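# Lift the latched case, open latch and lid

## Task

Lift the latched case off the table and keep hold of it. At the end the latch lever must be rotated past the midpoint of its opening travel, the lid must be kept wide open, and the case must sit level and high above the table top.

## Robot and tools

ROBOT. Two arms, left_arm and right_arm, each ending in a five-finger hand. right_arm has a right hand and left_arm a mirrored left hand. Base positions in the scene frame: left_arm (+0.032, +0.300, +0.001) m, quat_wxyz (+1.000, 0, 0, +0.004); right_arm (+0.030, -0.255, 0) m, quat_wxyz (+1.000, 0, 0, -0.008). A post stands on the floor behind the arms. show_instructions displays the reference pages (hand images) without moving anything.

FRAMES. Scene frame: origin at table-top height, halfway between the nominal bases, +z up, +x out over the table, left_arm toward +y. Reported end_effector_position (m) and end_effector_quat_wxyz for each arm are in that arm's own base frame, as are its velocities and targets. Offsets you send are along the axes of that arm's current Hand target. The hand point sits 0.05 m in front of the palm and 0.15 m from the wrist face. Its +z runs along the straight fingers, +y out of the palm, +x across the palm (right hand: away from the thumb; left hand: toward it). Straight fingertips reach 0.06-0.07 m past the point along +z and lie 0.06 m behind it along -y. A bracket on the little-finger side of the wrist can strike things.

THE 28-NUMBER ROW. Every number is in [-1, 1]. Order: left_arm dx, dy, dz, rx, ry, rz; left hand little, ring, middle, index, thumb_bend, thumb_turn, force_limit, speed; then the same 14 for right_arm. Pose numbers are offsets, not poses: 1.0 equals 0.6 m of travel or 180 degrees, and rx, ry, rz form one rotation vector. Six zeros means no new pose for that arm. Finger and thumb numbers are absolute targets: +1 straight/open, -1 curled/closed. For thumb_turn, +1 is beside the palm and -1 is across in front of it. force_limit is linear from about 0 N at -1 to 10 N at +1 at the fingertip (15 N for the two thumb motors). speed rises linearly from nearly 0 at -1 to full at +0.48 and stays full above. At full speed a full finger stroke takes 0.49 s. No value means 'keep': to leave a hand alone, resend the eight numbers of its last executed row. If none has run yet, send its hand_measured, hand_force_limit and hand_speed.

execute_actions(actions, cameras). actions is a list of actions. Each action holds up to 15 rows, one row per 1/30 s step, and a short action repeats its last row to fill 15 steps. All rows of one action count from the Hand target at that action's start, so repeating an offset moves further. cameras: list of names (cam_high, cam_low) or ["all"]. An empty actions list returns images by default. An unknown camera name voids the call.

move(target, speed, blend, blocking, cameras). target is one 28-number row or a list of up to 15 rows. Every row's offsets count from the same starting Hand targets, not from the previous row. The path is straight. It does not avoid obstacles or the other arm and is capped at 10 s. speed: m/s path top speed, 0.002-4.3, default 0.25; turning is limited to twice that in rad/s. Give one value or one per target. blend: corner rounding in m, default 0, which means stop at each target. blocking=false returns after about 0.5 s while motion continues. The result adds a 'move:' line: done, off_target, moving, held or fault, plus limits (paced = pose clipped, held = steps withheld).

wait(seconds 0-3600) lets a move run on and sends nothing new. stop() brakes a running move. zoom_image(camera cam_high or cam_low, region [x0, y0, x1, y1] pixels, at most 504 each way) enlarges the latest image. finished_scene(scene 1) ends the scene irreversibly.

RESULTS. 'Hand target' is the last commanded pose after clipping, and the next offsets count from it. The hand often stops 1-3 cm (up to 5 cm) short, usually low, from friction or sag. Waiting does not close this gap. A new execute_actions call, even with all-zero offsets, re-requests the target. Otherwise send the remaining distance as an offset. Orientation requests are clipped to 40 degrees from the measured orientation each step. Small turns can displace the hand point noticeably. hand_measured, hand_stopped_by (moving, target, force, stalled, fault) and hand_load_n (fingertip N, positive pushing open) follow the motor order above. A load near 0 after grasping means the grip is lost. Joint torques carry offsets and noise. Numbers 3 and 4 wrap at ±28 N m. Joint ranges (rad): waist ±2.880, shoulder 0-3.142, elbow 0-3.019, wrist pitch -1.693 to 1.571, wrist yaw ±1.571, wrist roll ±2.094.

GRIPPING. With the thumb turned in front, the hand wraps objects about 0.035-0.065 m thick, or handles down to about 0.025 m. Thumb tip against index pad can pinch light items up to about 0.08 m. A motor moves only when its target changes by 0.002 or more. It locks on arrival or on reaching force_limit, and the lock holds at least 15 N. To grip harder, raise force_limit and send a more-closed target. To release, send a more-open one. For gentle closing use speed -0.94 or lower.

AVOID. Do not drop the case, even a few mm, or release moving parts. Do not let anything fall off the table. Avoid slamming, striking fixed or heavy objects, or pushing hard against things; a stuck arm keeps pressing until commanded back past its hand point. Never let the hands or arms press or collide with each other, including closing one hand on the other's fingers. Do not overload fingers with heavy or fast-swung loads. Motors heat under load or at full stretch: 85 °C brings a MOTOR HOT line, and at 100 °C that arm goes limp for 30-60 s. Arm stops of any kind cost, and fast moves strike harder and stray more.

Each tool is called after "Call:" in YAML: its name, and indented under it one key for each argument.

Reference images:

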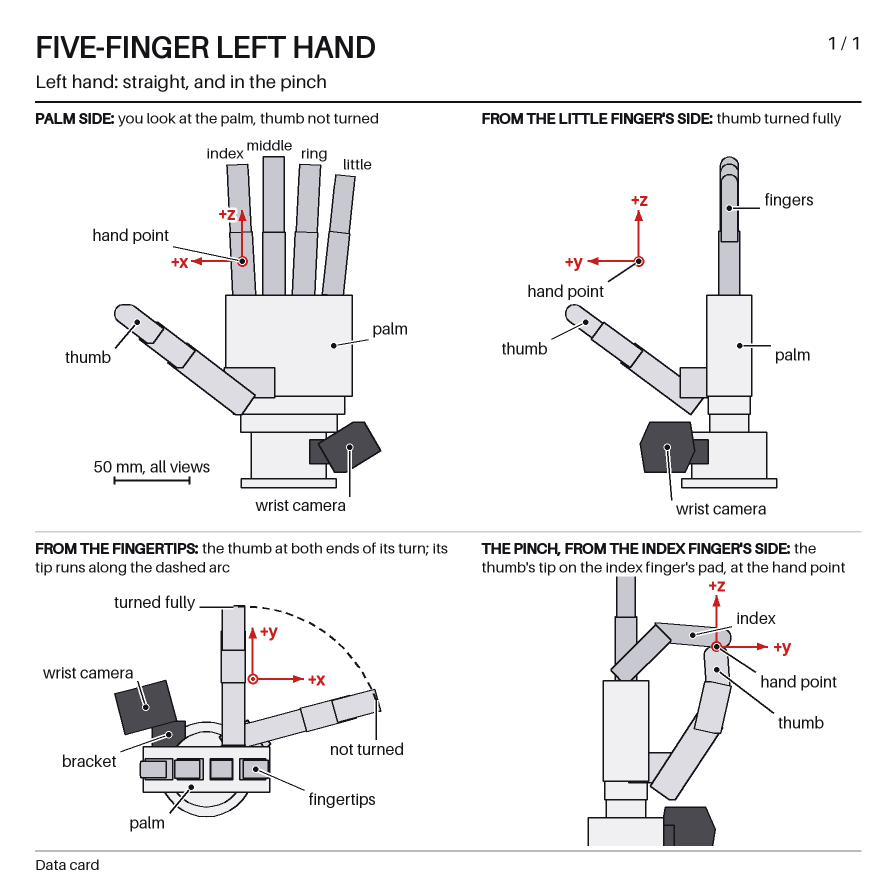

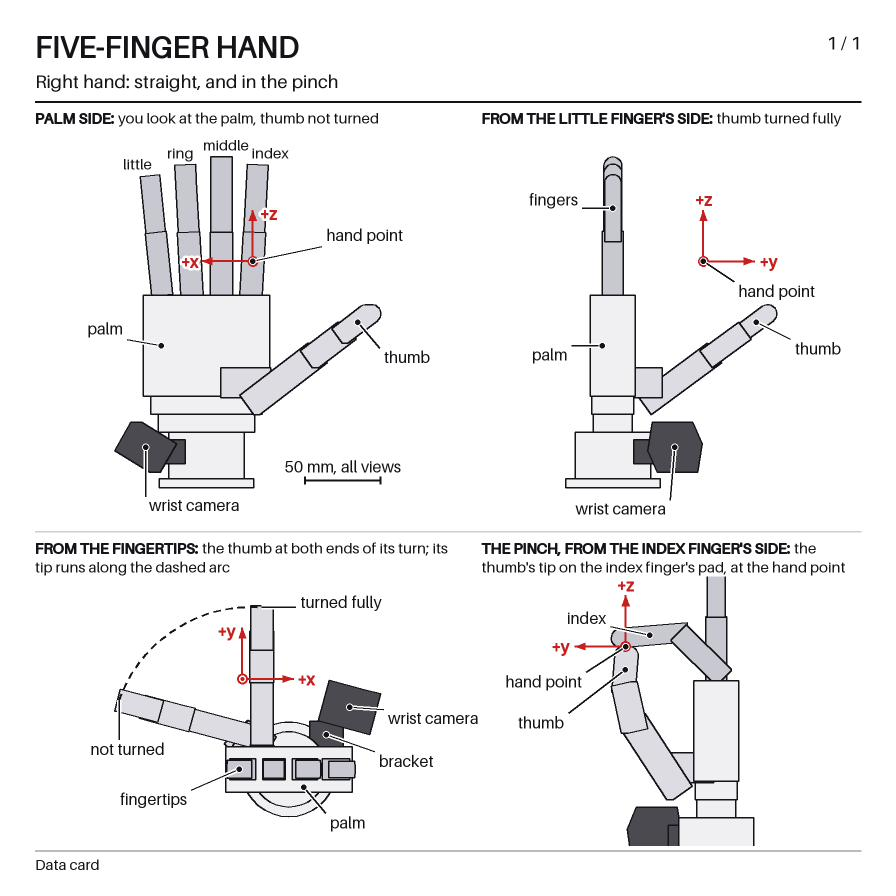

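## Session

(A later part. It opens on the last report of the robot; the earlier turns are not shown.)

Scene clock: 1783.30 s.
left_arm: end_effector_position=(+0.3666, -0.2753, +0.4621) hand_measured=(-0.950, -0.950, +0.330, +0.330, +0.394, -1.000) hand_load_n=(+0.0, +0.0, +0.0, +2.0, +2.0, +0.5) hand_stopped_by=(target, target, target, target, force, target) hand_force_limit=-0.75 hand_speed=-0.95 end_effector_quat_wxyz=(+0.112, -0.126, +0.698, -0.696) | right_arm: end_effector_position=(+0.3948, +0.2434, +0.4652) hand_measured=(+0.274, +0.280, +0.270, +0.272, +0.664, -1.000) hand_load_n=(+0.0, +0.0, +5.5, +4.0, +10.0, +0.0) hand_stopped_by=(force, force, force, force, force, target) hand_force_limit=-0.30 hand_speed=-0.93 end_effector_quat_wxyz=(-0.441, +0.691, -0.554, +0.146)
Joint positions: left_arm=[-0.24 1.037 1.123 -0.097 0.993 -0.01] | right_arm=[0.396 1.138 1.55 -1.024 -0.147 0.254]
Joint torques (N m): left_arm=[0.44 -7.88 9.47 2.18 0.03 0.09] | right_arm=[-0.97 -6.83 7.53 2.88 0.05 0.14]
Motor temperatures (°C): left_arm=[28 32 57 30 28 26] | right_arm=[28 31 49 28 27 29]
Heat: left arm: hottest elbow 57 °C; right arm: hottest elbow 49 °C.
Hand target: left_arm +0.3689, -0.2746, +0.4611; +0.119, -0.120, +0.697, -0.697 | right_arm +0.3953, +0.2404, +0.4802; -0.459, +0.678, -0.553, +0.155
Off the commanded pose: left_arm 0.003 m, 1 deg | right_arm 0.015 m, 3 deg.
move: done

Call:
wait:
  seconds: 0.1
  cameras: ["all"]

Call:
zoom_image:
  camera: "cam_low"
  region: [204, 76, 244, 116]

Call:
zoom_image:
  camera: "cam_high"
  region: [286, 145, 336, 195]

Scene clock: 1790.27 s.
left_arm: end_effector_position=(+0.3666, -0.2753, +0.4621) hand_measured=(-0.950, -0.950, +0.330, +0.330, +0.394, -1.000) hand_load_n=(+0.0, +0.0, +0.5, +2.5, +2.0, +0.0) hand_stopped_by=(target, target, target, target, force, target) hand_force_limit=-0.75 hand_speed=-0.95 end_effector_quat_wxyz=(+0.112, -0.126, +0.698, -0.696) | right_arm: end_effector_position=(+0.3948, +0.2434, +0.4652) hand_measured=(+0.274, +0.280, +0.270, +0.272, +0.664, -1.000) hand_load_n=(+0.0, +0.0, +5.0, +4.5, +9.5, +0.0) hand_stopped_by=(force, force, force, force, force, target) hand_force_limit=-0.30 hand_speed=-0.93 end_effector_quat_wxyz=(-0.441, +0.691, -0.554, +0.146)
Joint positions: left_arm=[-0.24 1.037 1.123 -0.097 0.993 -0.01] | right_arm=[0.396 1.138 1.55 -1.024 -0.147 0.254]
Joint torques (N m): left_arm=[0.5 -7.88 9.48 2.18 0.04 0.09] | right_arm=[-0.97 -6.83 7.53 2.88 0.06 0.14]
Motor temperatures (°C): left_arm=[28 32 57 30 28 26] | right_arm=[28 31 49 28 27 29]
Heat: left arm: hottest elbow 57 °C; right arm: hottest elbow 49 °C.
Hand target: left_arm +0.3689, -0.2746, +0.4611; +0.119, -0.120, +0.697, -0.697 | right_arm +0.3953, +0.2404, +0.4802; -0.459, +0.678, -0.553, +0.155
Off the commanded pose: left_arm 0.003 m, 1 deg | right_arm 0.015 m, 3 deg.
wait: 0.10 s; at rest from the start

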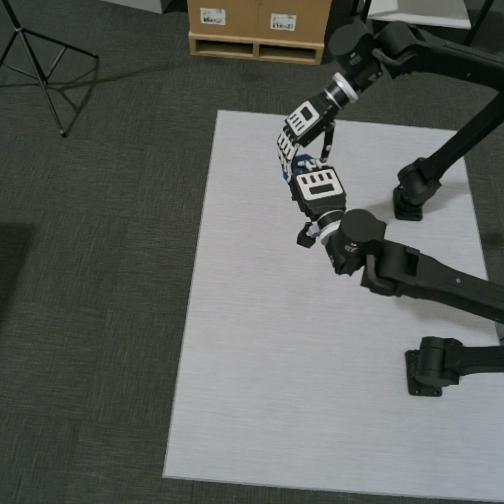

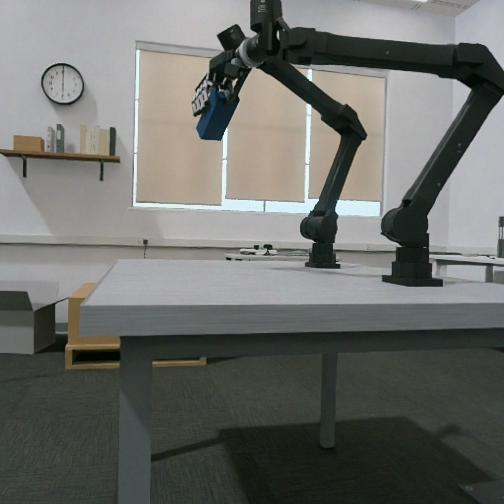

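Scaled by 12.600.

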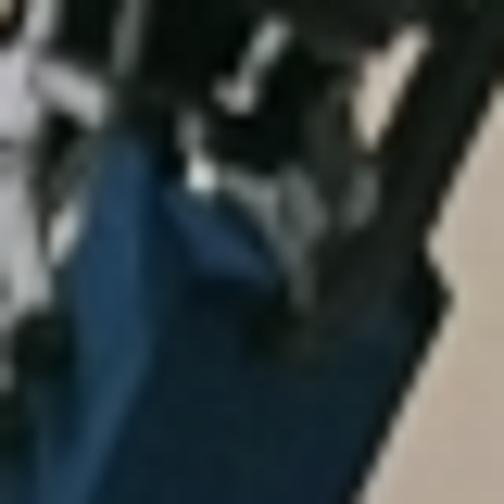

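Scaled by 10.080.

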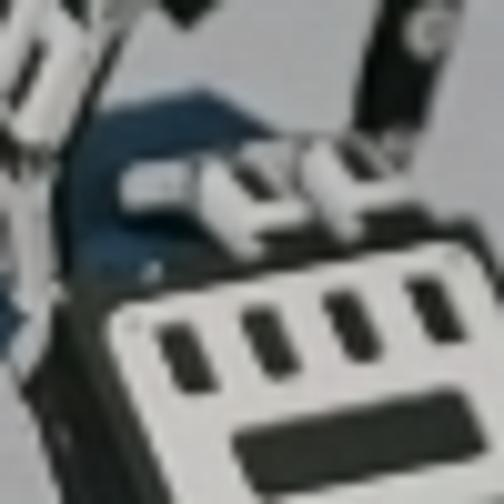

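Call:
move:
  target:
    - [0,0,0,0,0,0,-0.95,-0.95,0.5,0.5,0.6,-1,-0.75,-0.7,0,0,0,0,0,0,0.25,0.24,0.18,0.16,0.5,-1,-0.3,-0.93]
    - [0,-0.05,-0.055,0,0,0,-0.95,-0.95,0.5,0.5,0.6,-1,-0.75,-0.7,0,0,0,0,0,0,0.25,0.24,0.18,0.16,0.5,-1,-0.3,-0.93]
    - [0,-0.19,-0.23,0,0,0,-0.95,-0.95,0.5,0.5,0.6,-1,-0.75,-0.7,0,0,0,0,0,0,0.25,0.24,0.18,0.16,0.5,-1,-0.3,-0.93]
  speed: 0.08
  cameras: ["all"]

Scene clock: 1804.87 s.
left_arm: end_effector_position=(+0.3272, -0.1448, +0.5514) hand_measured=(-0.950, -0.950, +0.500, +0.500, +0.600, -1.000) hand_load_n=(+0.0, +0.0, +0.0, +0.0, +0.0, +0.0) hand_stopped_by=(target, target, target, target, target, target) hand_force_limit=-0.75 hand_speed=-0.70 end_effector_quat_wxyz=(+0.102, -0.135, +0.696, -0.697) | right_arm: end_effector_position=(+0.3950, +0.2429, +0.4648) hand_measured=(+0.274, +0.280, +0.270, +0.272, +0.664, -1.000) hand_load_n=(+0.0, +0.5, +5.0, +4.0, +9.5, +0.0) hand_stopped_by=(force, force, force, force, force, target) hand_force_limit=-0.30 hand_speed=-0.93 end_effector_quat_wxyz=(-0.441, +0.690, -0.555, +0.147)
Joint positions: left_arm=[0.167 0.977 1.329 -0.388 1.401 -0.01] | right_arm=[0.395 1.137 1.549 -1.023 -0.146 0.254]
Joint torques (N m): left_arm=[0.56 -6.48 13.34 0.98 0.06 -0.03] | right_arm=[-0.91 -6.77 7.61 2.88 0.04 0.14]
Motor temperatures (°C): left_arm=[28 32 56 30 28 26] | right_arm=[28 31 49 28 27 29]
Heat: left arm: hottest elbow 56 °C; right arm: hottest elbow 49 °C.
Hand target: left_arm +0.3232, -0.1444, +0.5752; +0.119, -0.120, +0.697, -0.697 | right_arm +0.3955, +0.2404, +0.4802; -0.459, +0.678, -0.553, +0.155
Off the commanded pose: left_arm 0.024 m, 3 deg | right_arm 0.016 m, 3 deg.
move: off_target (left_arm)

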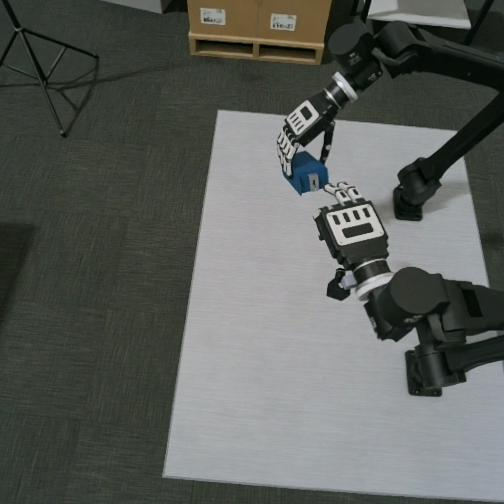

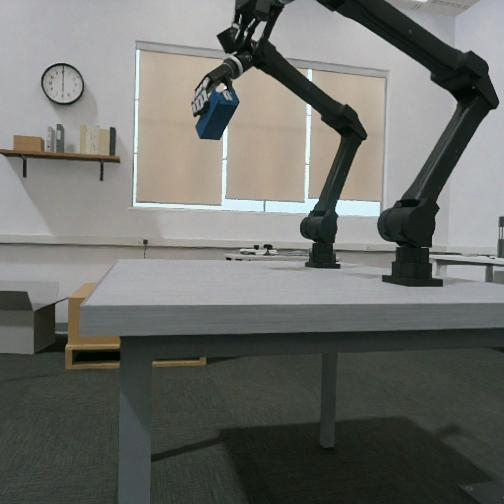

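Call:
zoom_image:
  camera: "cam_high"
  region: [280, 150, 340, 210]

Call:
zoom_image:
  camera: "cam_low"
  region: [190, 80, 250, 140]

Call:
zoom_image:
  camera: "cam_low"
  region: [210, 84, 240, 114]

Call:
zoom_image:
  camera: "cam_high"
  region: [296, 168, 332, 204]

Scaled by 8.400.

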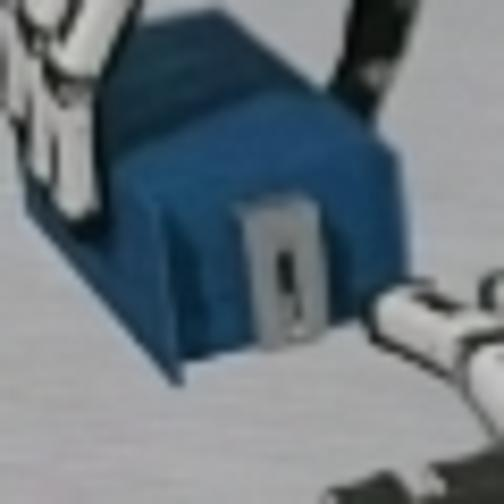

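Scaled by 8.400.

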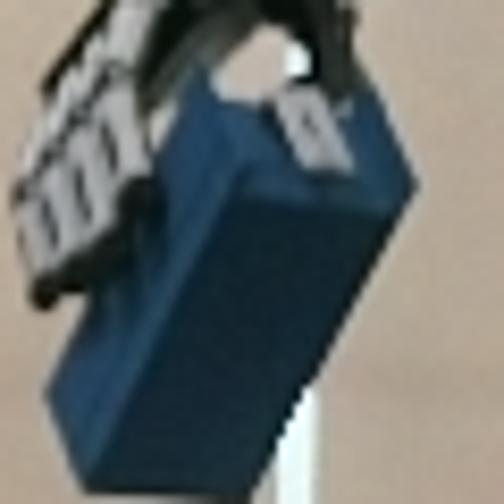

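Scaled by 16.800.

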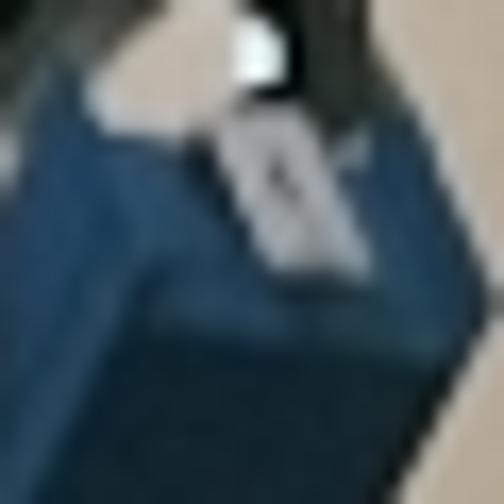

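Scaled by 14.000.

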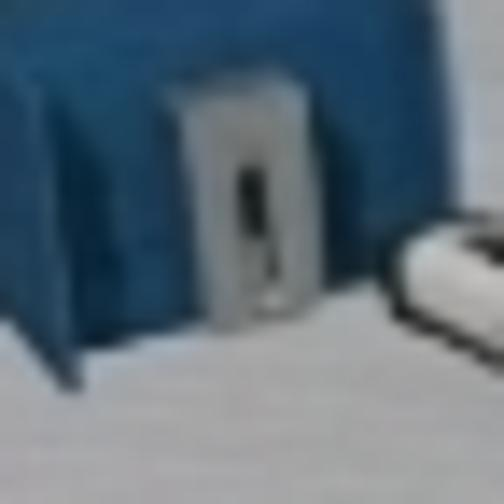

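Call:
move:
  target: [0,0,0,0,0,0,-0.95,-0.95,0.5,0.5,0.6,-1,-0.75,-0.7,0,0,0,0.0060,-0.0416,0.0587,0.25,0.24,0.18,0.16,0.5,-1,-0.3,-0.93]
  speed: 0.08
  cameras: ["all"]

Call:
zoom_image:
  camera: "cam_low"
  region: [190, 70, 250, 130]

Call:
zoom_image:
  camera: "cam_high"
  region: [296, 162, 332, 198]

Call:
zoom_image:
  camera: "cam_low"
  region: [210, 74, 240, 104]

Scene clock: 1837.20 s.
left_arm: end_effector_position=(+0.3272, -0.1448, +0.5514) hand_measured=(-0.950, -0.950, +0.500, +0.500, +0.600, -1.000) hand_load_n=(+0.0, +0.0, +0.0, +0.0, +0.0, +0.0) hand_stopped_by=(target, target, target, target, target, target) hand_force_limit=-0.75 hand_speed=-0.70 end_effector_quat_wxyz=(+0.102, -0.135, +0.696, -0.697) | right_arm: end_effector_position=(+0.3965, +0.2423, +0.4658) hand_measured=(+0.274, +0.280, +0.270, +0.272, +0.664, -1.000) hand_load_n=(+0.0, +0.5, +5.0, +4.0, +10.0, +0.0) hand_stopped_by=(force, force, force, force, force, target) hand_force_limit=-0.30 hand_speed=-0.93 end_effector_quat_wxyz=(-0.495, +0.641, -0.582, +0.069)
Joint positions: left_arm=[0.167 0.977 1.329 -0.388 1.401 -0.01] | right_arm=[0.304 1.102 1.452 -0.908 -0.336 0.396]
Joint torques (N m): left_arm=[0.56 -6.3 13.35 0.94 0.06 -0.02] | right_arm=[-0.91 -6.59 7.53 2.89 -0.21 0.24]
Motor temperatures (°C): left_arm=[28 32 57 30 28 26] | right_arm=[28 31 49 28 27 29]
Heat: left arm: hottest elbow 57 °C; right arm: hottest elbow 49 °C.
Hand target: left_arm +0.3232, -0.1444, +0.5752; +0.119, -0.120, +0.697, -0.697 | right_arm +0.3954, +0.2404, +0.4803; -0.512, +0.629, -0.580, +0.073
Off the commanded pose: left_arm 0.024 m, 3 deg | right_arm 0.015 m, 2 deg.
move: off_target (right_arm)

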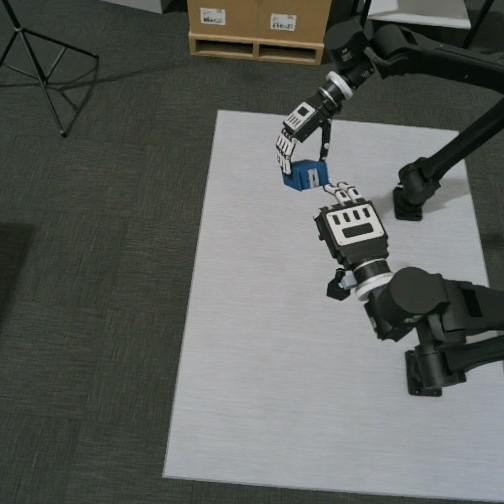

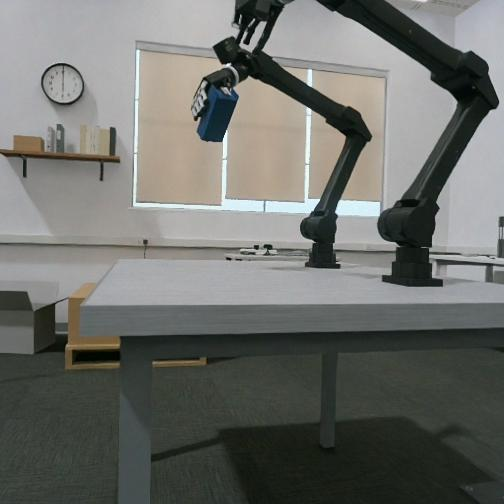

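Scaled by 8.400.

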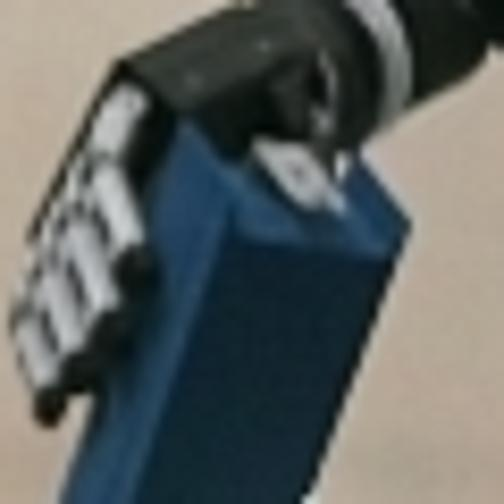

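Scaled by 14.000.

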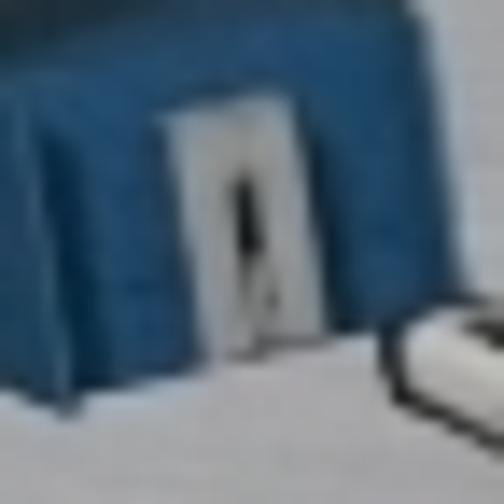

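Scaled by 16.800.

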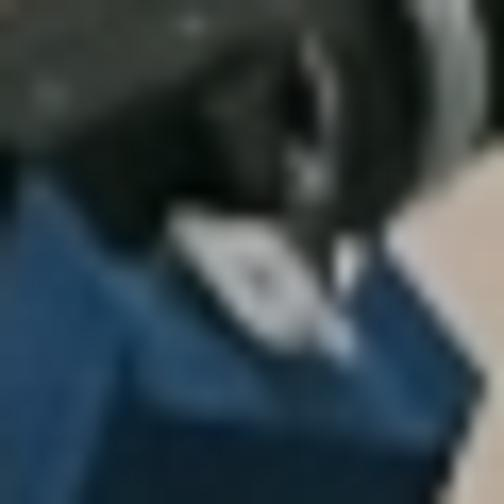

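Call:
move:
  target:
    - [0.0015,0.0982,0.1507,0,0,0,-0.95,-0.95,0.5,0.5,0.42,-1,-0.75,-0.7,0,0,0,0,0,0,0.25,0.24,0.18,0.16,0.5,-1,-0.3,-0.93]
    - [0.0017,0.1807,0.2332,0,0,0,-0.95,-0.95,0.5,0.5,0.42,-1,-0.75,-0.7,0,0,0,0,0,0,0.25,0.24,0.18,0.16,0.5,-1,-0.3,-0.93]
  speed: [0.12, 0.03]
  cameras: ["all"]

Call:
zoom_image:
  camera: "cam_low"
  region: [190, 70, 250, 130]

Call:
zoom_image:
  camera: "cam_high"
  region: [280, 150, 340, 210]

Scene clock: 1850.40 s.
left_arm: end_effector_position=(+0.3660, -0.2737, +0.4704) hand_measured=(-0.950, -0.950, +0.500, +0.500, +0.420, -1.000) hand_load_n=(+0.0, +0.0, +0.0, +0.0, +0.5, +0.0) hand_stopped_by=(target, target, target, target, target, target) hand_force_limit=-0.75 hand_speed=-0.70 end_effector_quat_wxyz=(+0.116, -0.126, +0.697, -0.696) | right_arm: end_effector_position=(+0.3965, +0.2423, +0.4658) hand_measured=(+0.274, +0.280, +0.270, +0.272, +0.664, -1.000) hand_load_n=(+0.0, +1.0, +5.5, +4.0, +10.0, +0.0) hand_stopped_by=(force, force, force, force, force, target) hand_force_limit=-0.30 hand_speed=-0.93 end_effector_quat_wxyz=(-0.495, +0.641, -0.582, +0.069)
Joint positions: left_arm=[-0.237 1.033 1.14 -0.112 0.99 -0.01] | right_arm=[0.304 1.102 1.452 -0.908 -0.336 0.396]
Joint torques (N m): left_arm=[-0.38 -7.41 9.36 2.24 -0.16 0.09] | right_arm=[-0.91 -6.59 7.51 2.89 -0.21 0.25]
Motor temperatures (°C): left_arm=[28 32 58 30 28 26] | right_arm=[28 31 49 28 27 29]
Heat: left arm: hottest elbow 58 °C; right arm: hottest elbow 49 °C.
Hand target: left_arm +0.3686, -0.2767, +0.4668; +0.119, -0.120, +0.697, -0.697 | right_arm +0.3954, +0.2404, +0.4803; -0.512, +0.629, -0.580, +0.073
Off the commanded pose: left_arm 0.005 m, 1 deg | right_arm 0.015 m, 2 deg.
move: done

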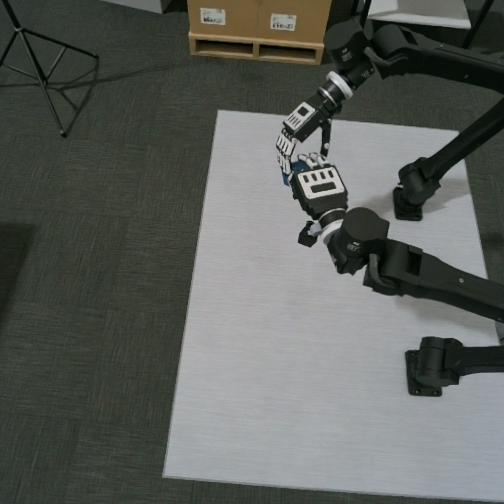

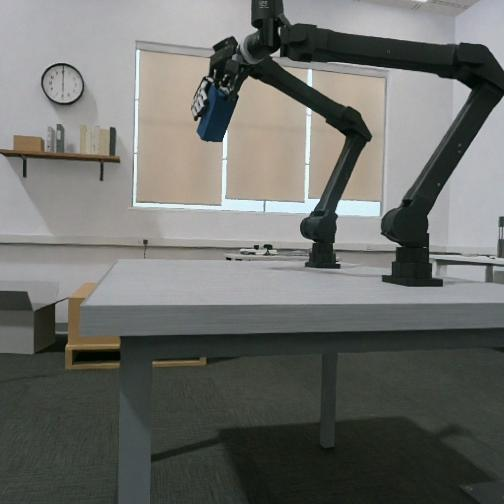

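Scaled by 8.400.

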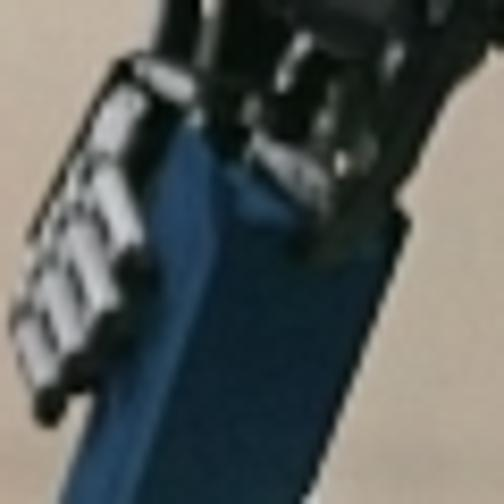

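Scaled by 8.400.

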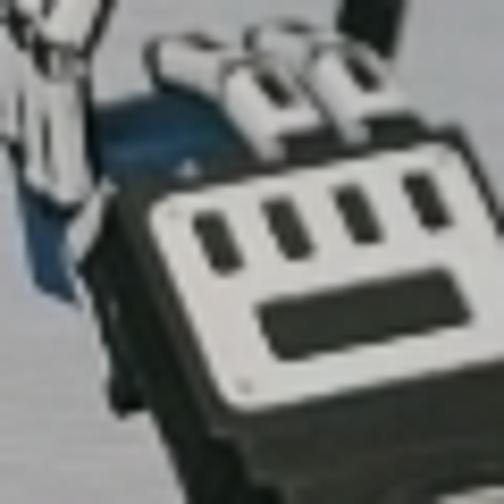

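Call:
move:
  target: [0,0,0,0,0,0,-0.95,-0.95,0.22,0.22,0.42,-1,-0.75,-0.94,0,0,0,0,0,0,0.25,0.24,0.18,0.16,0.5,-1,-0.3,-0.93]

Scene clock: 1856.03 s.
left_arm: end_effector_position=(+0.3661, -0.2739, +0.4709) hand_measured=(-0.950, -0.950, +0.274, +0.286, +0.420, -1.000) hand_load_n=(+0.5, +0.0, +1.0, +0.0, +0.5, +0.0) hand_stopped_by=(target, target, force, force, target, target) hand_force_limit=-0.75 hand_speed=-0.94 end_effector_quat_wxyz=(+0.117, -0.125, +0.696, -0.697) | right_arm: end_effector_position=(+0.3963, +0.2425, +0.4650) hand_measured=(+0.274, +0.280, +0.270, +0.272, +0.664, -1.000) hand_load_n=(+0.0, +1.0, +5.5, +4.0, +10.0, +0.0) hand_stopped_by=(force, force, force, force, force, target) hand_force_limit=-0.30 hand_speed=-0.93 end_effector_quat_wxyz=(-0.495, +0.641, -0.582, +0.068)
Joint positions: left_arm=[-0.237 1.033 1.14 -0.109 0.99 -0.01] | right_arm=[0.304 1.102 1.451 -0.908 -0.338 0.396]
Joint torques (N m): left_arm=[-0.32 -7.3 9.36 2.13 -0.15 0.09] | right_arm=[-0.91 -6.59 7.65 2.91 -0.17 0.24]
Motor temperatures (°C): left_arm=[28 32 57 30 28 26] | right_arm=[28 31 49 28 27 29]
Heat: left arm: hottest elbow 57 °C; right arm: hottest elbow 49 °C.
Hand target: left_arm +0.3686, -0.2768, +0.4668; +0.119, -0.120, +0.697, -0.697 | right_arm +0.3954, +0.2404, +0.4803; -0.512, +0.629, -0.580, +0.073
Off the commanded pose: left_arm 0.006 m, 1 deg | right_arm 0.015 m, 3 deg.
move: done

Call:
move:
  target: [0,0,0,0,0,0,-0.95,-0.95,0.22,0.22,0.10,-1,-0.8,-0.95,0,0,0,0,0,0,0.25,0.24,0.18,0.16,0.5,-1,-0.3,-0.93]

Scene clock: 1857.47 s.
left_arm: end_effector_position=(+0.3661, -0.2739, +0.4709) hand_measured=(-0.950, -0.950, +0.276, +0.286, +0.412, -1.000) hand_load_n=(+0.0, +0.0, +1.5, +0.0, +1.5, +0.0) hand_stopped_by=(target, target, force, force, force, target) hand_force_limit=-0.80 hand_speed=-0.95 end_effector_quat_wxyz=(+0.117, -0.125, +0.696, -0.697) | right_arm: end_effector_position=(+0.3963, +0.2425, +0.4651) hand_measured=(+0.274, +0.280, +0.270, +0.272, +0.664, -1.000) hand_load_n=(+0.0, +0.5, +5.0, +3.5, +10.0, +0.0) hand_stopped_by=(force, force, force, force, force, target) hand_force_limit=-0.30 hand_speed=-0.93 end_effector_quat_wxyz=(-0.495, +0.641, -0.583, +0.068)
Joint positions: left_arm=[-0.237 1.033 1.14 -0.109 0.99 -0.01] | right_arm=[0.304 1.102 1.451 -0.908 -0.338 0.397]
Joint torques (N m): left_arm=[-0.26 -7.3 9.36 2.13 -0.15 0.09] | right_arm=[-0.91 -6.65 7.61 2.89 -0.17 0.24]
Motor temperatures (°C): left_arm=[28 32 57 30 28 26] | right_arm=[28 31 49 28 27 29]
Heat: left arm: hottest elbow 57 °C; right arm: hottest elbow 49 °C.
Hand target: left_arm +0.3686, -0.2768, +0.4668; +0.119, -0.120, +0.697, -0.697 | right_arm +0.3954, +0.2404, +0.4803; -0.512, +0.629, -0.580, +0.073
Off the commanded pose: left_arm 0.006 m, 1 deg | right_arm 0.015 m, 3 deg.
move: done

Call:
move:
  target: [0,0,0,0,0,0,-0.95,-0.95,0.22,0.22,0.08,-1,-0.65,-0.95,0,0,0,0,0,0,0.25,0.24,0.18,0.16,0.5,-1,-0.3,-0.93]

Scene clock: 1859.33 s.
left_arm: end_effector_position=(+0.3661, -0.2739, +0.4709) hand_measured=(-0.950, -0.950, +0.276, +0.286, +0.404, -1.000) hand_load_n=(+0.0, +0.0, +2.5, +0.0, +2.5, +0.0) hand_stopped_by=(target, target, force, force, force, target) hand_force_limit=-0.65 hand_speed=-0.95 end_effector_quat_wxyz=(+0.117, -0.125, +0.696, -0.697) | right_arm: end_effector_position=(+0.3963, +0.2425, +0.4651) hand_measured=(+0.274, +0.280, +0.270, +0.272, +0.664, -1.000) hand_load_n=(+0.0, +0.5, +5.5, +3.5, +10.0, +0.0) hand_stopped_by=(force, force, force, force, force, target) hand_force_limit=-0.30 hand_speed=-0.93 end_effector_quat_wxyz=(-0.495, +0.641, -0.583, +0.068)
Joint positions: left_arm=[-0.237 1.033 1.14 -0.109 0.99 -0.01] | right_arm=[0.304 1.102 1.451 -0.908 -0.338 0.398]
Joint torques (N m): left_arm=[-0.32 -7.3 9.37 2.13 -0.15 0.09] | right_arm=[-0.91 -6.59 7.61 2.91 -0.17 0.23]
Motor temperatures (°C): left_arm=[28 32 57 30 28 26] | right_arm=[28 31 49 28 27 29]
Heat: left arm: hottest elbow 57 °C; right arm: hottest elbow 49 °C.
Hand target: left_arm +0.3686, -0.2768, +0.4668; +0.119, -0.120, +0.697, -0.697 | right_arm +0.3954, +0.2404, +0.4803; -0.512, +0.629, -0.580, +0.073
Off the commanded pose: left_arm 0.006 m, 1 deg | right_arm 0.015 m, 2 deg.
move: done

Call:
move:
  target:
    - [0,0,0,0,0,0,-0.95,-0.95,0.40,0.40,0.46,-1,-0.65,-0.7,0,0,0,0,0,0,0.25,0.24,0.18,0.16,0.5,-1,-0.3,-0.93]
    - [0,-0.0589,-0.0589,0,0,0,-0.95,-0.95,0.40,0.40,0.46,-1,-0.65,-0.7,0,0,0,0,0,0,0.25,0.24,0.18,0.16,0.5,-1,-0.3,-0.93]
    - [0,-0.0059,-0.0059,0,0,0,-0.95,-0.95,0.40,0.40,0.46,-1,-0.65,-0.7,0,0,0,0,0,0,0.25,0.24,0.18,0.16,0.5,-1,-0.3,-0.93]
  speed: 0.06

Scene clock: 1870.27 s.
left_arm: end_effector_position=(+0.3650, -0.2697, +0.4743) hand_measured=(-0.950, -0.950, +0.400, +0.400, +0.460, -1.000) hand_load_n=(+0.0, +0.0, +0.0, +0.0, +0.5, +0.0) hand_stopped_by=(target, target, target, target, target, target) hand_force_limit=-0.65 hand_speed=-0.70 end_effector_quat_wxyz=(+0.116, -0.127, +0.697, -0.696) | right_arm: end_effector_position=(+0.3970, +0.2413, +0.4644) hand_measured=(+0.274, +0.280, +0.270, +0.272, +0.664, -1.000) hand_load_n=(+0.0, +1.5, +4.5, +4.0, +10.0, +0.5) hand_stopped_by=(force, force, force, force, force, target) hand_force_limit=-0.30 hand_speed=-0.93 end_effector_quat_wxyz=(-0.494, +0.639, -0.586, +0.068)
Joint positions: left_arm=[-0.227 1.028 1.147 -0.124 0.999 -0.01] | right_arm=[0.301 1.101 1.449 -0.908 -0.336 0.401]
Joint torques (N m): left_arm=[-0.44 -7.18 9.29 2.14 -0.16 0.09] | right_arm=[-0.73 -6.59 7.69 2.91 -0.2 0.2]
Motor temperatures (°C): left_arm=[28 32 57 30 28 26] | right_arm=[28 31 48 28 27 29]
Heat: left arm: hottest elbow 57 °C; right arm: hottest elbow 48 °C.
Hand target: left_arm +0.3674, -0.2734, +0.4704; +0.119, -0.120, +0.697, -0.697 | right_arm +0.3955, +0.2404, +0.4801; -0.512, +0.629, -0.581, +0.073
Off the commanded pose: left_arm 0.006 m, 1 deg | right_arm 0.016 m, 3 deg.
move: done

Call:
move:
  target: [0,0,0,0,0,0,-0.95,-0.95,0.21,0.21,0.46,-1,-0.77,-0.95,0,0,0,0,0,0,0.25,0.24,0.18,0.16,0.5,-1,-0.3,-0.93]

Call:
move:
  target: [0,0,0,0,0,0,-0.95,-0.95,0.21,0.21,0.0,-1,-0.78,-0.95,0,0,0,0,0,0,0.25,0.24,0.18,0.16,0.5,-1,-0.3,-0.93]

Scene clock: 1872.87 s.
left_arm: end_effector_position=(+0.3650, -0.2699, +0.4744) hand_measured=(-0.950, -0.950, +0.236, +0.230, +0.460, -1.000) hand_load_n=(+0.0, +0.0, +1.5, +1.0, +1.5, +0.0) hand_stopped_by=(target, target, force, force, target, target) hand_force_limit=-0.77 hand_speed=-0.95 end_effector_quat_wxyz=(+0.116, -0.126, +0.697, -0.697) | right_arm: end_effector_position=(+0.3969, +0.2412, +0.4645) hand_measured=(+0.274, +0.280, +0.270, +0.272, +0.664, -1.000) hand_load_n=(+0.0, +1.5, +4.5, +4.0, +10.5, +0.5) hand_stopped_by=(force, force, force, force, force, target) hand_force_limit=-0.30 hand_speed=-0.93 end_effector_quat_wxyz=(-0.494, +0.639, -0.585, +0.068)
Joint positions: left_arm=[-0.227 1.028 1.147 -0.123 0.999 -0.01] | right_arm=[0.301 1.101 1.449 -0.908 -0.336 0.401]
Joint torques (N m): left_arm=[-0.44 -7.18 9.31 2.22 -0.15 0.09] | right_arm=[-0.73 -6.59 7.73 2.89 -0.2 0.2]
Motor temperatures (°C): left_arm=[28 32 58 30 28 26] | right_arm=[28 31 48 28 27 29]
Heat: left arm: hottest elbow 58 °C; right arm: hottest elbow 48 °C.
Hand target: left_arm +0.3674, -0.2734, +0.4703; +0.119, -0.120, +0.697, -0.697 | right_arm +0.3954, +0.2404, +0.4802; -0.512, +0.629, -0.580, +0.073
Off the commanded pose: left_arm 0.006 m, 1 deg | right_arm 0.016 m, 2 deg.
move: done

Scene clock: 1873.37 s.
left_arm: end_effector_position=(+0.3650, -0.2699, +0.4744) hand_measured=(-0.950, -0.950, +0.236, +0.230, +0.458, -1.000) hand_load_n=(+0.0, +0.0, +1.0, +1.0, +1.5, +0.0) hand_stopped_by=(target, target, force, force, force, target) hand_force_limit=-0.78 hand_speed=-0.95 end_effector_quat_wxyz=(+0.116, -0.126, +0.697, -0.697) | right_arm: end_effector_position=(+0.3969, +0.2412, +0.4645) hand_measured=(+0.274, +0.280, +0.270, +0.272, +0.664, -1.000) hand_load_n=(+0.0, +1.5, +4.5, +4.0, +10.0, +0.5) hand_stopped_by=(force, force, force, force, force, target) hand_force_limit=-0.30 hand_speed=-0.93 end_effector_quat_wxyz=(-0.494, +0.639, -0.585, +0.068)
Joint positions: left_arm=[-0.227 1.028 1.147 -0.123 0.999 -0.01] | right_arm=[0.301 1.101 1.449 -0.908 -0.336 0.401]
Joint torques (N m): left_arm=[-0.44 -7.18 9.31 2.22 -0.16 0.09] | right_arm=[-0.73 -6.53 7.73 2.89 -0.21 0.19]
Motor temperatures (°C): left_arm=[28 32 58 30 28 26] | right_arm=[28 31 48 28 27 29]
Heat: left arm: hottest elbow 58 °C; right arm: hottest elbow 48 °C.
Hand target: left_arm +0.3674, -0.2734, +0.4703; +0.119, -0.120, +0.697, -0.697 | right_arm +0.3954, +0.2404, +0.4802; -0.512, +0.629, -0.580, +0.073
Off the commanded pose: left_arm 0.006 m, 1 deg | right_arm 0.016 m, 2 deg.
move: done

Call:
execute_actions:
  actions: []
  cameras: ["all"]

Call:
zoom_image:
  camera: "cam_low"
  region: [205, 70, 245, 110]

Scene clock: 1876.03 s.
left_arm: end_effector_position=(+0.3650, -0.2699, +0.4744) hand_measured=(-0.950, -0.950, +0.236, +0.230, +0.458, -1.000) hand_load_n=(+0.0, +0.0, +1.0, +1.5, +2.0, +0.0) hand_stopped_by=(target, target, force, force, force, target) hand_force_limit=-0.78 hand_speed=-0.95 end_effector_quat_wxyz=(+0.116, -0.126, +0.697, -0.697) | right_arm: end_effector_position=(+0.3969, +0.2412, +0.4645) hand_measured=(+0.274, +0.280, +0.270, +0.272, +0.664, -1.000) hand_load_n=(+0.0, +1.5, +4.5, +4.0, +10.0, +0.5) hand_stopped_by=(force, force, force, force, force, target) hand_force_limit=-0.30 hand_speed=-0.93 end_effector_quat_wxyz=(-0.494, +0.639, -0.585, +0.068)
Joint positions: left_arm=[-0.227 1.028 1.147 -0.123 0.999 -0.01] | right_arm=[0.301 1.101 1.449 -0.908 -0.336 0.401]
Joint velocities: within noise
Joint torques (N m): left_arm=[-0.44 -7.18 9.31 2.22 -0.15 0.09] | right_arm=[-0.73 -6.53 7.72 2.91 -0.21 0.19]
Motor temperatures (°C): left_arm=[28 32 58 30 28 26] | right_arm=[28 31 48 28 27 29]
Heat: left arm: hottest elbow 58 °C; right arm: hottest elbow 48 °C.
Hand target: left_arm +0.3674, -0.2734, +0.4703; +0.119, -0.120, +0.697, -0.697 | right_arm +0.3954, +0.2404, +0.4802; -0.512, +0.629, -0.580, +0.073
Off the commanded pose: left_arm 0.006 m, 1 deg | right_arm 0.016 m, 2 deg.

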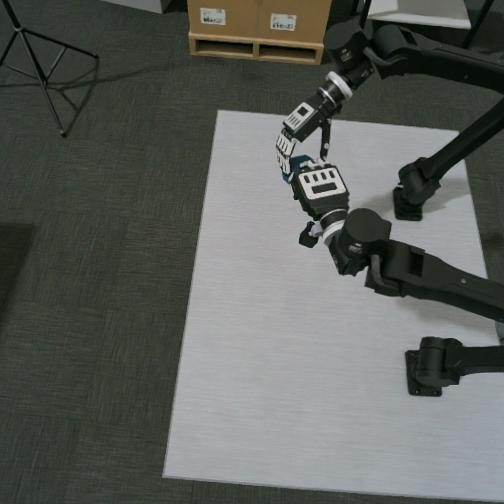

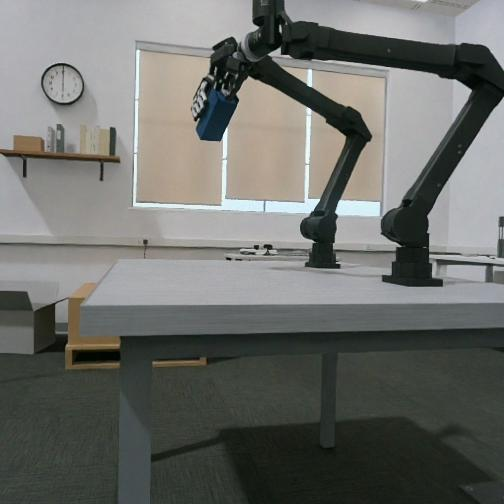

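Scaled by 12.600.

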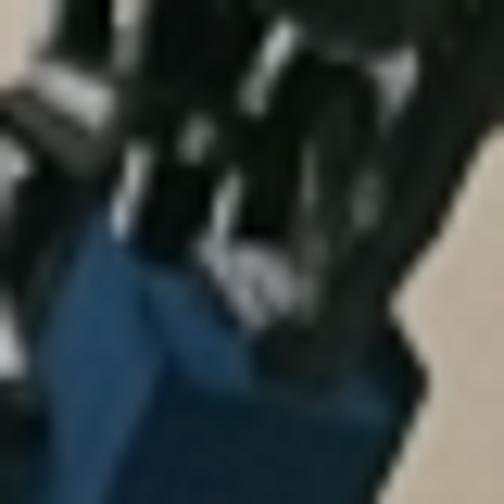

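Call:
move:
  target:
    - [0,0,0,0,0,0,-0.95,-0.95,0.36,0.36,0.52,-1,-0.65,-0.7,0,0,0,0,0,0,0.25,0.24,0.18,0.16,0.5,-1,-0.3,-0.93]
    - [0,-0.0589,-0.0589,0,0,0,-0.95,-0.95,0.36,0.36,0.48,-1,-0.65,-0.7,0,0,0,0,0,0,0.25,0.24,0.18,0.16,0.5,-1,-0.3,-0.93]
    - [0,-0.0047,-0.0047,0,0,0,-0.95,-0.95,0.36,0.36,0.48,-1,-0.65,-0.7,0,0,0,0,0,0,0.25,0.24,0.18,0.16,0.5,-1,-0.3,-0.93]
  speed: 0.06

Call:
move:
  target: [0,0,0,0,0,0,-0.95,-0.95,0.16,0.16,0.48,-1,-0.78,-0.95,0,0,0,0,0,0,0.25,0.24,0.18,0.16,0.5,-1,-0.3,-0.93]

Call:
move:
  target: [0,0,0,0,0,0,-0.95,-0.95,0.16,0.16,0.0,-1,-0.75,-0.95,0,0,0,0,0,0,0.25,0.24,0.18,0.16,0.5,-1,-0.3,-0.93]
  cameras: ["cam_low"]

Call:
zoom_image:
  camera: "cam_low"
  region: [205, 70, 245, 110]

Scene clock: 1885.43 s.
left_arm: end_effector_position=(+0.3636, -0.2678, +0.4787) hand_measured=(-0.950, -0.950, +0.360, +0.360, +0.480, -1.000) hand_load_n=(+0.0, +0.0, -0.5, +0.0, +0.5, +0.0) hand_stopped_by=(target, target, target, target, target, target) hand_force_limit=-0.65 hand_speed=-0.70 end_effector_quat_wxyz=(+0.117, -0.125, +0.696, -0.697) | right_arm: end_effector_position=(+0.3961, +0.2423, +0.4647) hand_measured=(+0.274, +0.280, +0.270, +0.272, +0.664, -1.000) hand_load_n=(+0.0, +1.5, +4.5, +3.5, +10.0, +0.5) hand_stopped_by=(force, force, force, force, force, target) hand_force_limit=-0.30 hand_speed=-0.93 end_effector_quat_wxyz=(-0.495, +0.640, -0.584, +0.066)
Joint positions: left_arm=[-0.222 1.025 1.155 -0.132 1.006 -0.01] | right_arm=[0.303 1.101 1.449 -0.908 -0.339 0.401]
Joint torques (N m): left_arm=[-0.26 -7.18 9.06 2.22 -0.16 0.09] | right_arm=[-0.85 -6.53 7.73 2.91 -0.13 0.2]
Motor temperatures (°C): left_arm=[28 32 58 30 28 26] | right_arm=[28 31 48 28 27 29]
Heat: left arm: hottest elbow 58 °C; right arm: hottest elbow 48 °C.
Hand target: left_arm +0.3664, -0.2708, +0.4732; +0.119, -0.120, +0.697, -0.697 | right_arm +0.3954, +0.2404, +0.4801; -0.512, +0.629, -0.580, +0.073
Off the commanded pose: left_arm 0.007 m, 1 deg | right_arm 0.016 m, 3 deg.
move: done; target 2's new numbers were sent with left_arm's hand 0.030 m and 3 deg from that target

Scene clock: 1886.97 s.
left_arm: end_effector_position=(+0.3637, -0.2679, +0.4789) hand_measured=(-0.950, -0.950, +0.186, +0.176, +0.480, -1.000) hand_load_n=(+0.0, +0.0, +0.5, +1.5, +1.5, +0.0) hand_stopped_by=(target, target, force, force, target, target) hand_force_limit=-0.78 hand_speed=-0.95 end_effector_quat_wxyz=(+0.117, -0.124, +0.696, -0.697) | right_arm: end_effector_position=(+0.3961, +0.2423, +0.4647) hand_measured=(+0.274, +0.280, +0.270, +0.272, +0.664, -1.000) hand_load_n=(+0.0, +1.5, +4.5, +4.0, +10.5, +1.0) hand_stopped_by=(force, force, force, force, force, target) hand_force_limit=-0.30 hand_speed=-0.93 end_effector_quat_wxyz=(-0.495, +0.640, -0.584, +0.066)
Joint positions: left_arm=[-0.222 1.025 1.155 -0.131 1.006 -0.01] | right_arm=[0.303 1.101 1.449 -0.908 -0.339 0.401]
Joint torques (N m): left_arm=[-0.32 -7.12 9.06 2.21 -0.16 0.09] | right_arm=[-0.85 -6.53 7.75 2.89 -0.13 0.2]
Motor temperatures (°C): left_arm=[28 32 58 30 28 26] | right_arm=[28 31 48 28 27 29]
Heat: left arm: hottest elbow 58 °C; right arm: hottest elbow 48 °C.
Hand target: left_arm +0.3664, -0.2708, +0.4732; +0.119, -0.120, +0.697, -0.697 | right_arm +0.3954, +0.2404, +0.4801; -0.512, +0.629, -0.580, +0.073
Off the commanded pose: left_arm 0.007 m, 1 deg | right_arm 0.016 m, 3 deg.
move: done

Scene clock: 1887.47 s.
left_arm: end_effector_position=(+0.3637, -0.2679, +0.4789) hand_measured=(-0.950, -0.950, +0.186, +0.176, +0.474, -1.000) hand_load_n=(+0.0, +0.0, +1.0, +2.0, +2.0, +0.0) hand_stopped_by=(target, target, force, force, force, target) hand_force_limit=-0.75 hand_speed=-0.95 end_effector_quat_wxyz=(+0.117, -0.124, +0.696, -0.697) | right_arm: end_effector_position=(+0.3961, +0.2423, +0.4647) hand_measured=(+0.274, +0.280, +0.270, +0.272, +0.664, -1.000) hand_load_n=(+0.0, +1.5, +4.5, +4.0, +10.5, +0.5) hand_stopped_by=(force, force, force, force, force, target) hand_force_limit=-0.30 hand_speed=-0.93 end_effector_quat_wxyz=(-0.495, +0.640, -0.584, +0.066)
Joint positions: left_arm=[-0.222 1.025 1.155 -0.131 1.006 -0.01] | right_arm=[0.303 1.101 1.449 -0.908 -0.339 0.401]
Joint torques (N m): left_arm=[-0.26 -7.12 9.06 2.19 -0.16 0.1] | right_arm=[-0.85 -6.53 7.72 2.89 -0.13 0.19]
Motor temperatures (°C): left_arm=[28 32 58 30 28 26] | right_arm=[28 31 48 28 27 29]
Heat: left arm: hottest elbow 58 °C; right arm: hottest elbow 48 °C.
Hand target: left_arm +0.3664, -0.2708, +0.4732; +0.119, -0.120, +0.697, -0.697 | right_arm +0.3954, +0.2404, +0.4801; -0.512, +0.629, -0.580, +0.073
Off the commanded pose: left_arm 0.007 m, 1 deg | right_arm 0.016 m, 3 deg.
move: done

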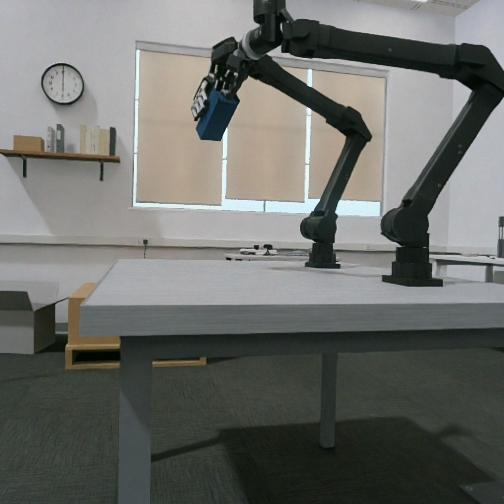

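Scaled by 12.600.

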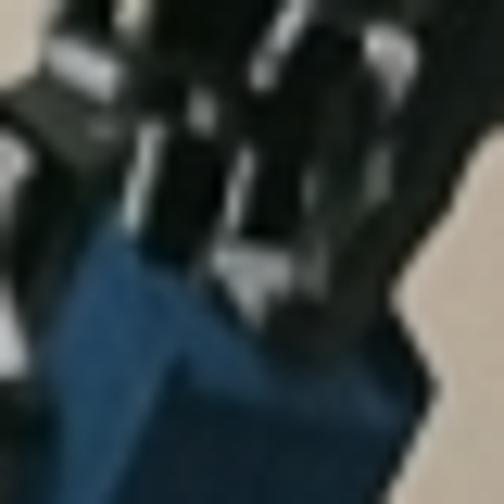

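Call:
move:
  target:
    - [0,0,0,0,0,0,-0.95,-0.95,0.5,0.5,0.7,-1,-0.65,-0.7,0,0,0,0,0,0,0.25,0.24,0.18,0.16,0.5,-1,-0.3,-0.93]
    - [0,-0.0825,-0.0825,0,0,0,-0.95,-0.95,0.5,0.5,0.7,-1,-0.65,-0.7,0,0,0,0,0,0,0.25,0.24,0.18,0.16,0.5,-1,-0.3,-0.93]
    - [-0.0092,-0.165,-0.145,0.0503,-0.393,-0.3135,-0.95,-0.95,0.5,0.5,0.7,-1,-0.65,-0.7,0,0,0,0,0,0,0.25,0.24,0.18,0.16,0.5,-1,-0.3,-0.93]
  speed: [0.08, 0.1, 0.15]
  cameras: ["all"]

Scene clock: 1920.17 s.
left_arm: end_effector_position=(+0.3455, -0.1853, +0.5446) hand_measured=(-0.950, -0.950, +0.500, +0.500, +0.700, -1.000) hand_load_n=(+0.0, +0.0, -0.5, +0.0, +0.0, -0.5) hand_stopped_by=(target, target, target, target, target, target) hand_force_limit=-0.65 hand_speed=-0.70 end_effector_quat_wxyz=(-0.177, +0.776, -0.332, +0.506) | right_arm: end_effector_position=(+0.3961, +0.2423, +0.4647) hand_measured=(+0.274, +0.280, +0.270, +0.272, +0.664, -1.000) hand_load_n=(+0.0, +2.0, +4.5, +4.0, +10.0, +0.5) hand_stopped_by=(force, force, force, force, force, target) hand_force_limit=-0.30 hand_speed=-0.93 end_effector_quat_wxyz=(-0.495, +0.640, -0.584, +0.066)
Joint positions: left_arm=[-0.536 0.871 1.465 -1.077 -0.42 -1.041] | right_arm=[0.303 1.101 1.449 -0.908 -0.339 0.401]
Joint torques (N m): left_arm=[-0.44 -3.55 12.9 1.43 -0.37 -0.15] | right_arm=[-0.85 -6.53 7.72 2.89 -0.14 0.19]
Motor temperatures (°C): left_arm=[28 32 55 30 28 26] | right_arm=[28 31 48 28 27 29]
Heat: left arm: hottest elbow 55 °C; right arm: hottest elbow 48 °C.
Hand target: left_arm +0.3429, -0.1868, +0.5721; -0.170, +0.770, -0.320, +0.524 | right_arm +0.3954, +0.2405, +0.4801; -0.512, +0.629, -0.580, +0.073
Off the commanded pose: left_arm 0.028 m, 3 deg | right_arm 0.016 m, 3 deg.
move: off_target (left_arm)

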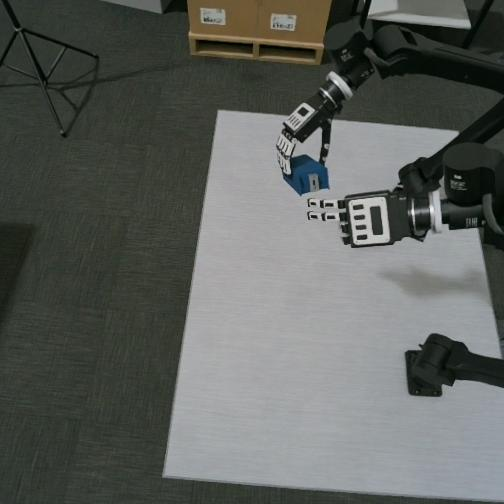

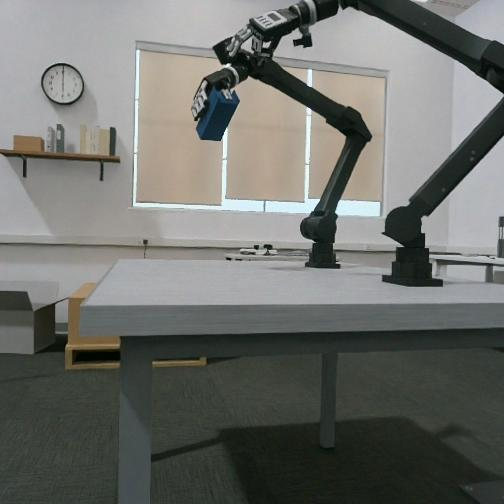

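Call:
zoom_image:
  camera: "cam_high"
  region: [292, 160, 352, 220]

Call:
zoom_image:
  camera: "cam_low"
  region: [195, 15, 295, 115]

Call:
zoom_image:
  camera: "cam_low"
  region: [210, 74, 240, 104]

Scaled by 8.400.

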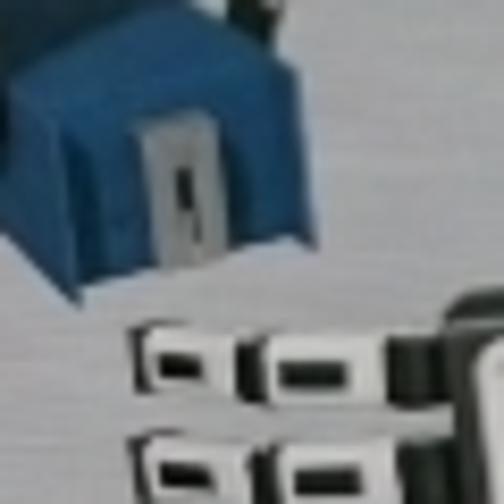

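Scaled by 5.040.

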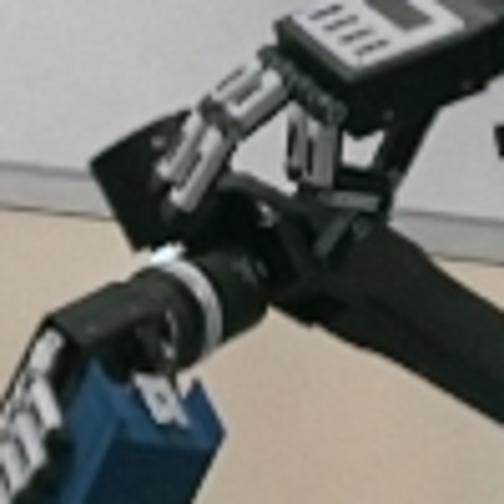

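Scaled by 16.800.

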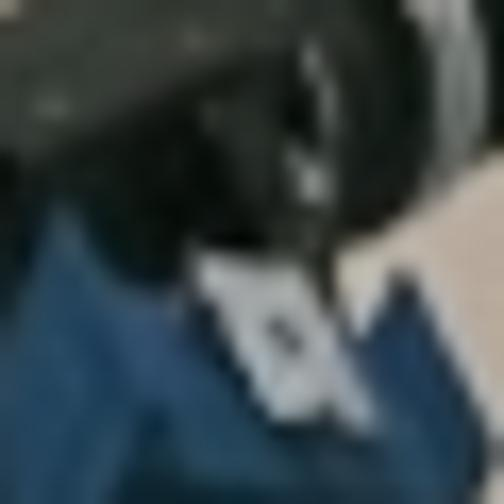

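Call:
zoom_image:
  camera: "cam_low"
  region: [190, 84, 250, 144]

Call:
zoom_image:
  camera: "cam_high"
  region: [296, 164, 332, 200]

Scaled by 8.400.

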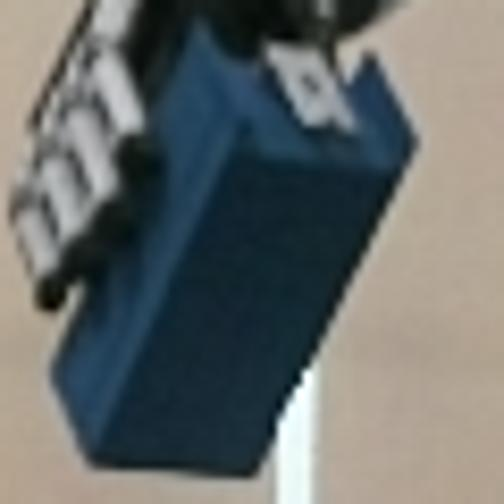

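Scaled by 14.000.

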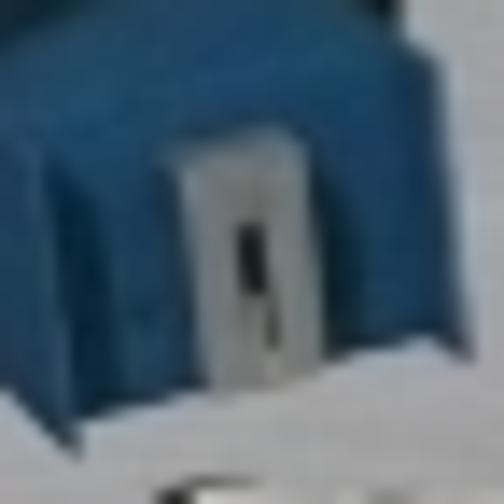

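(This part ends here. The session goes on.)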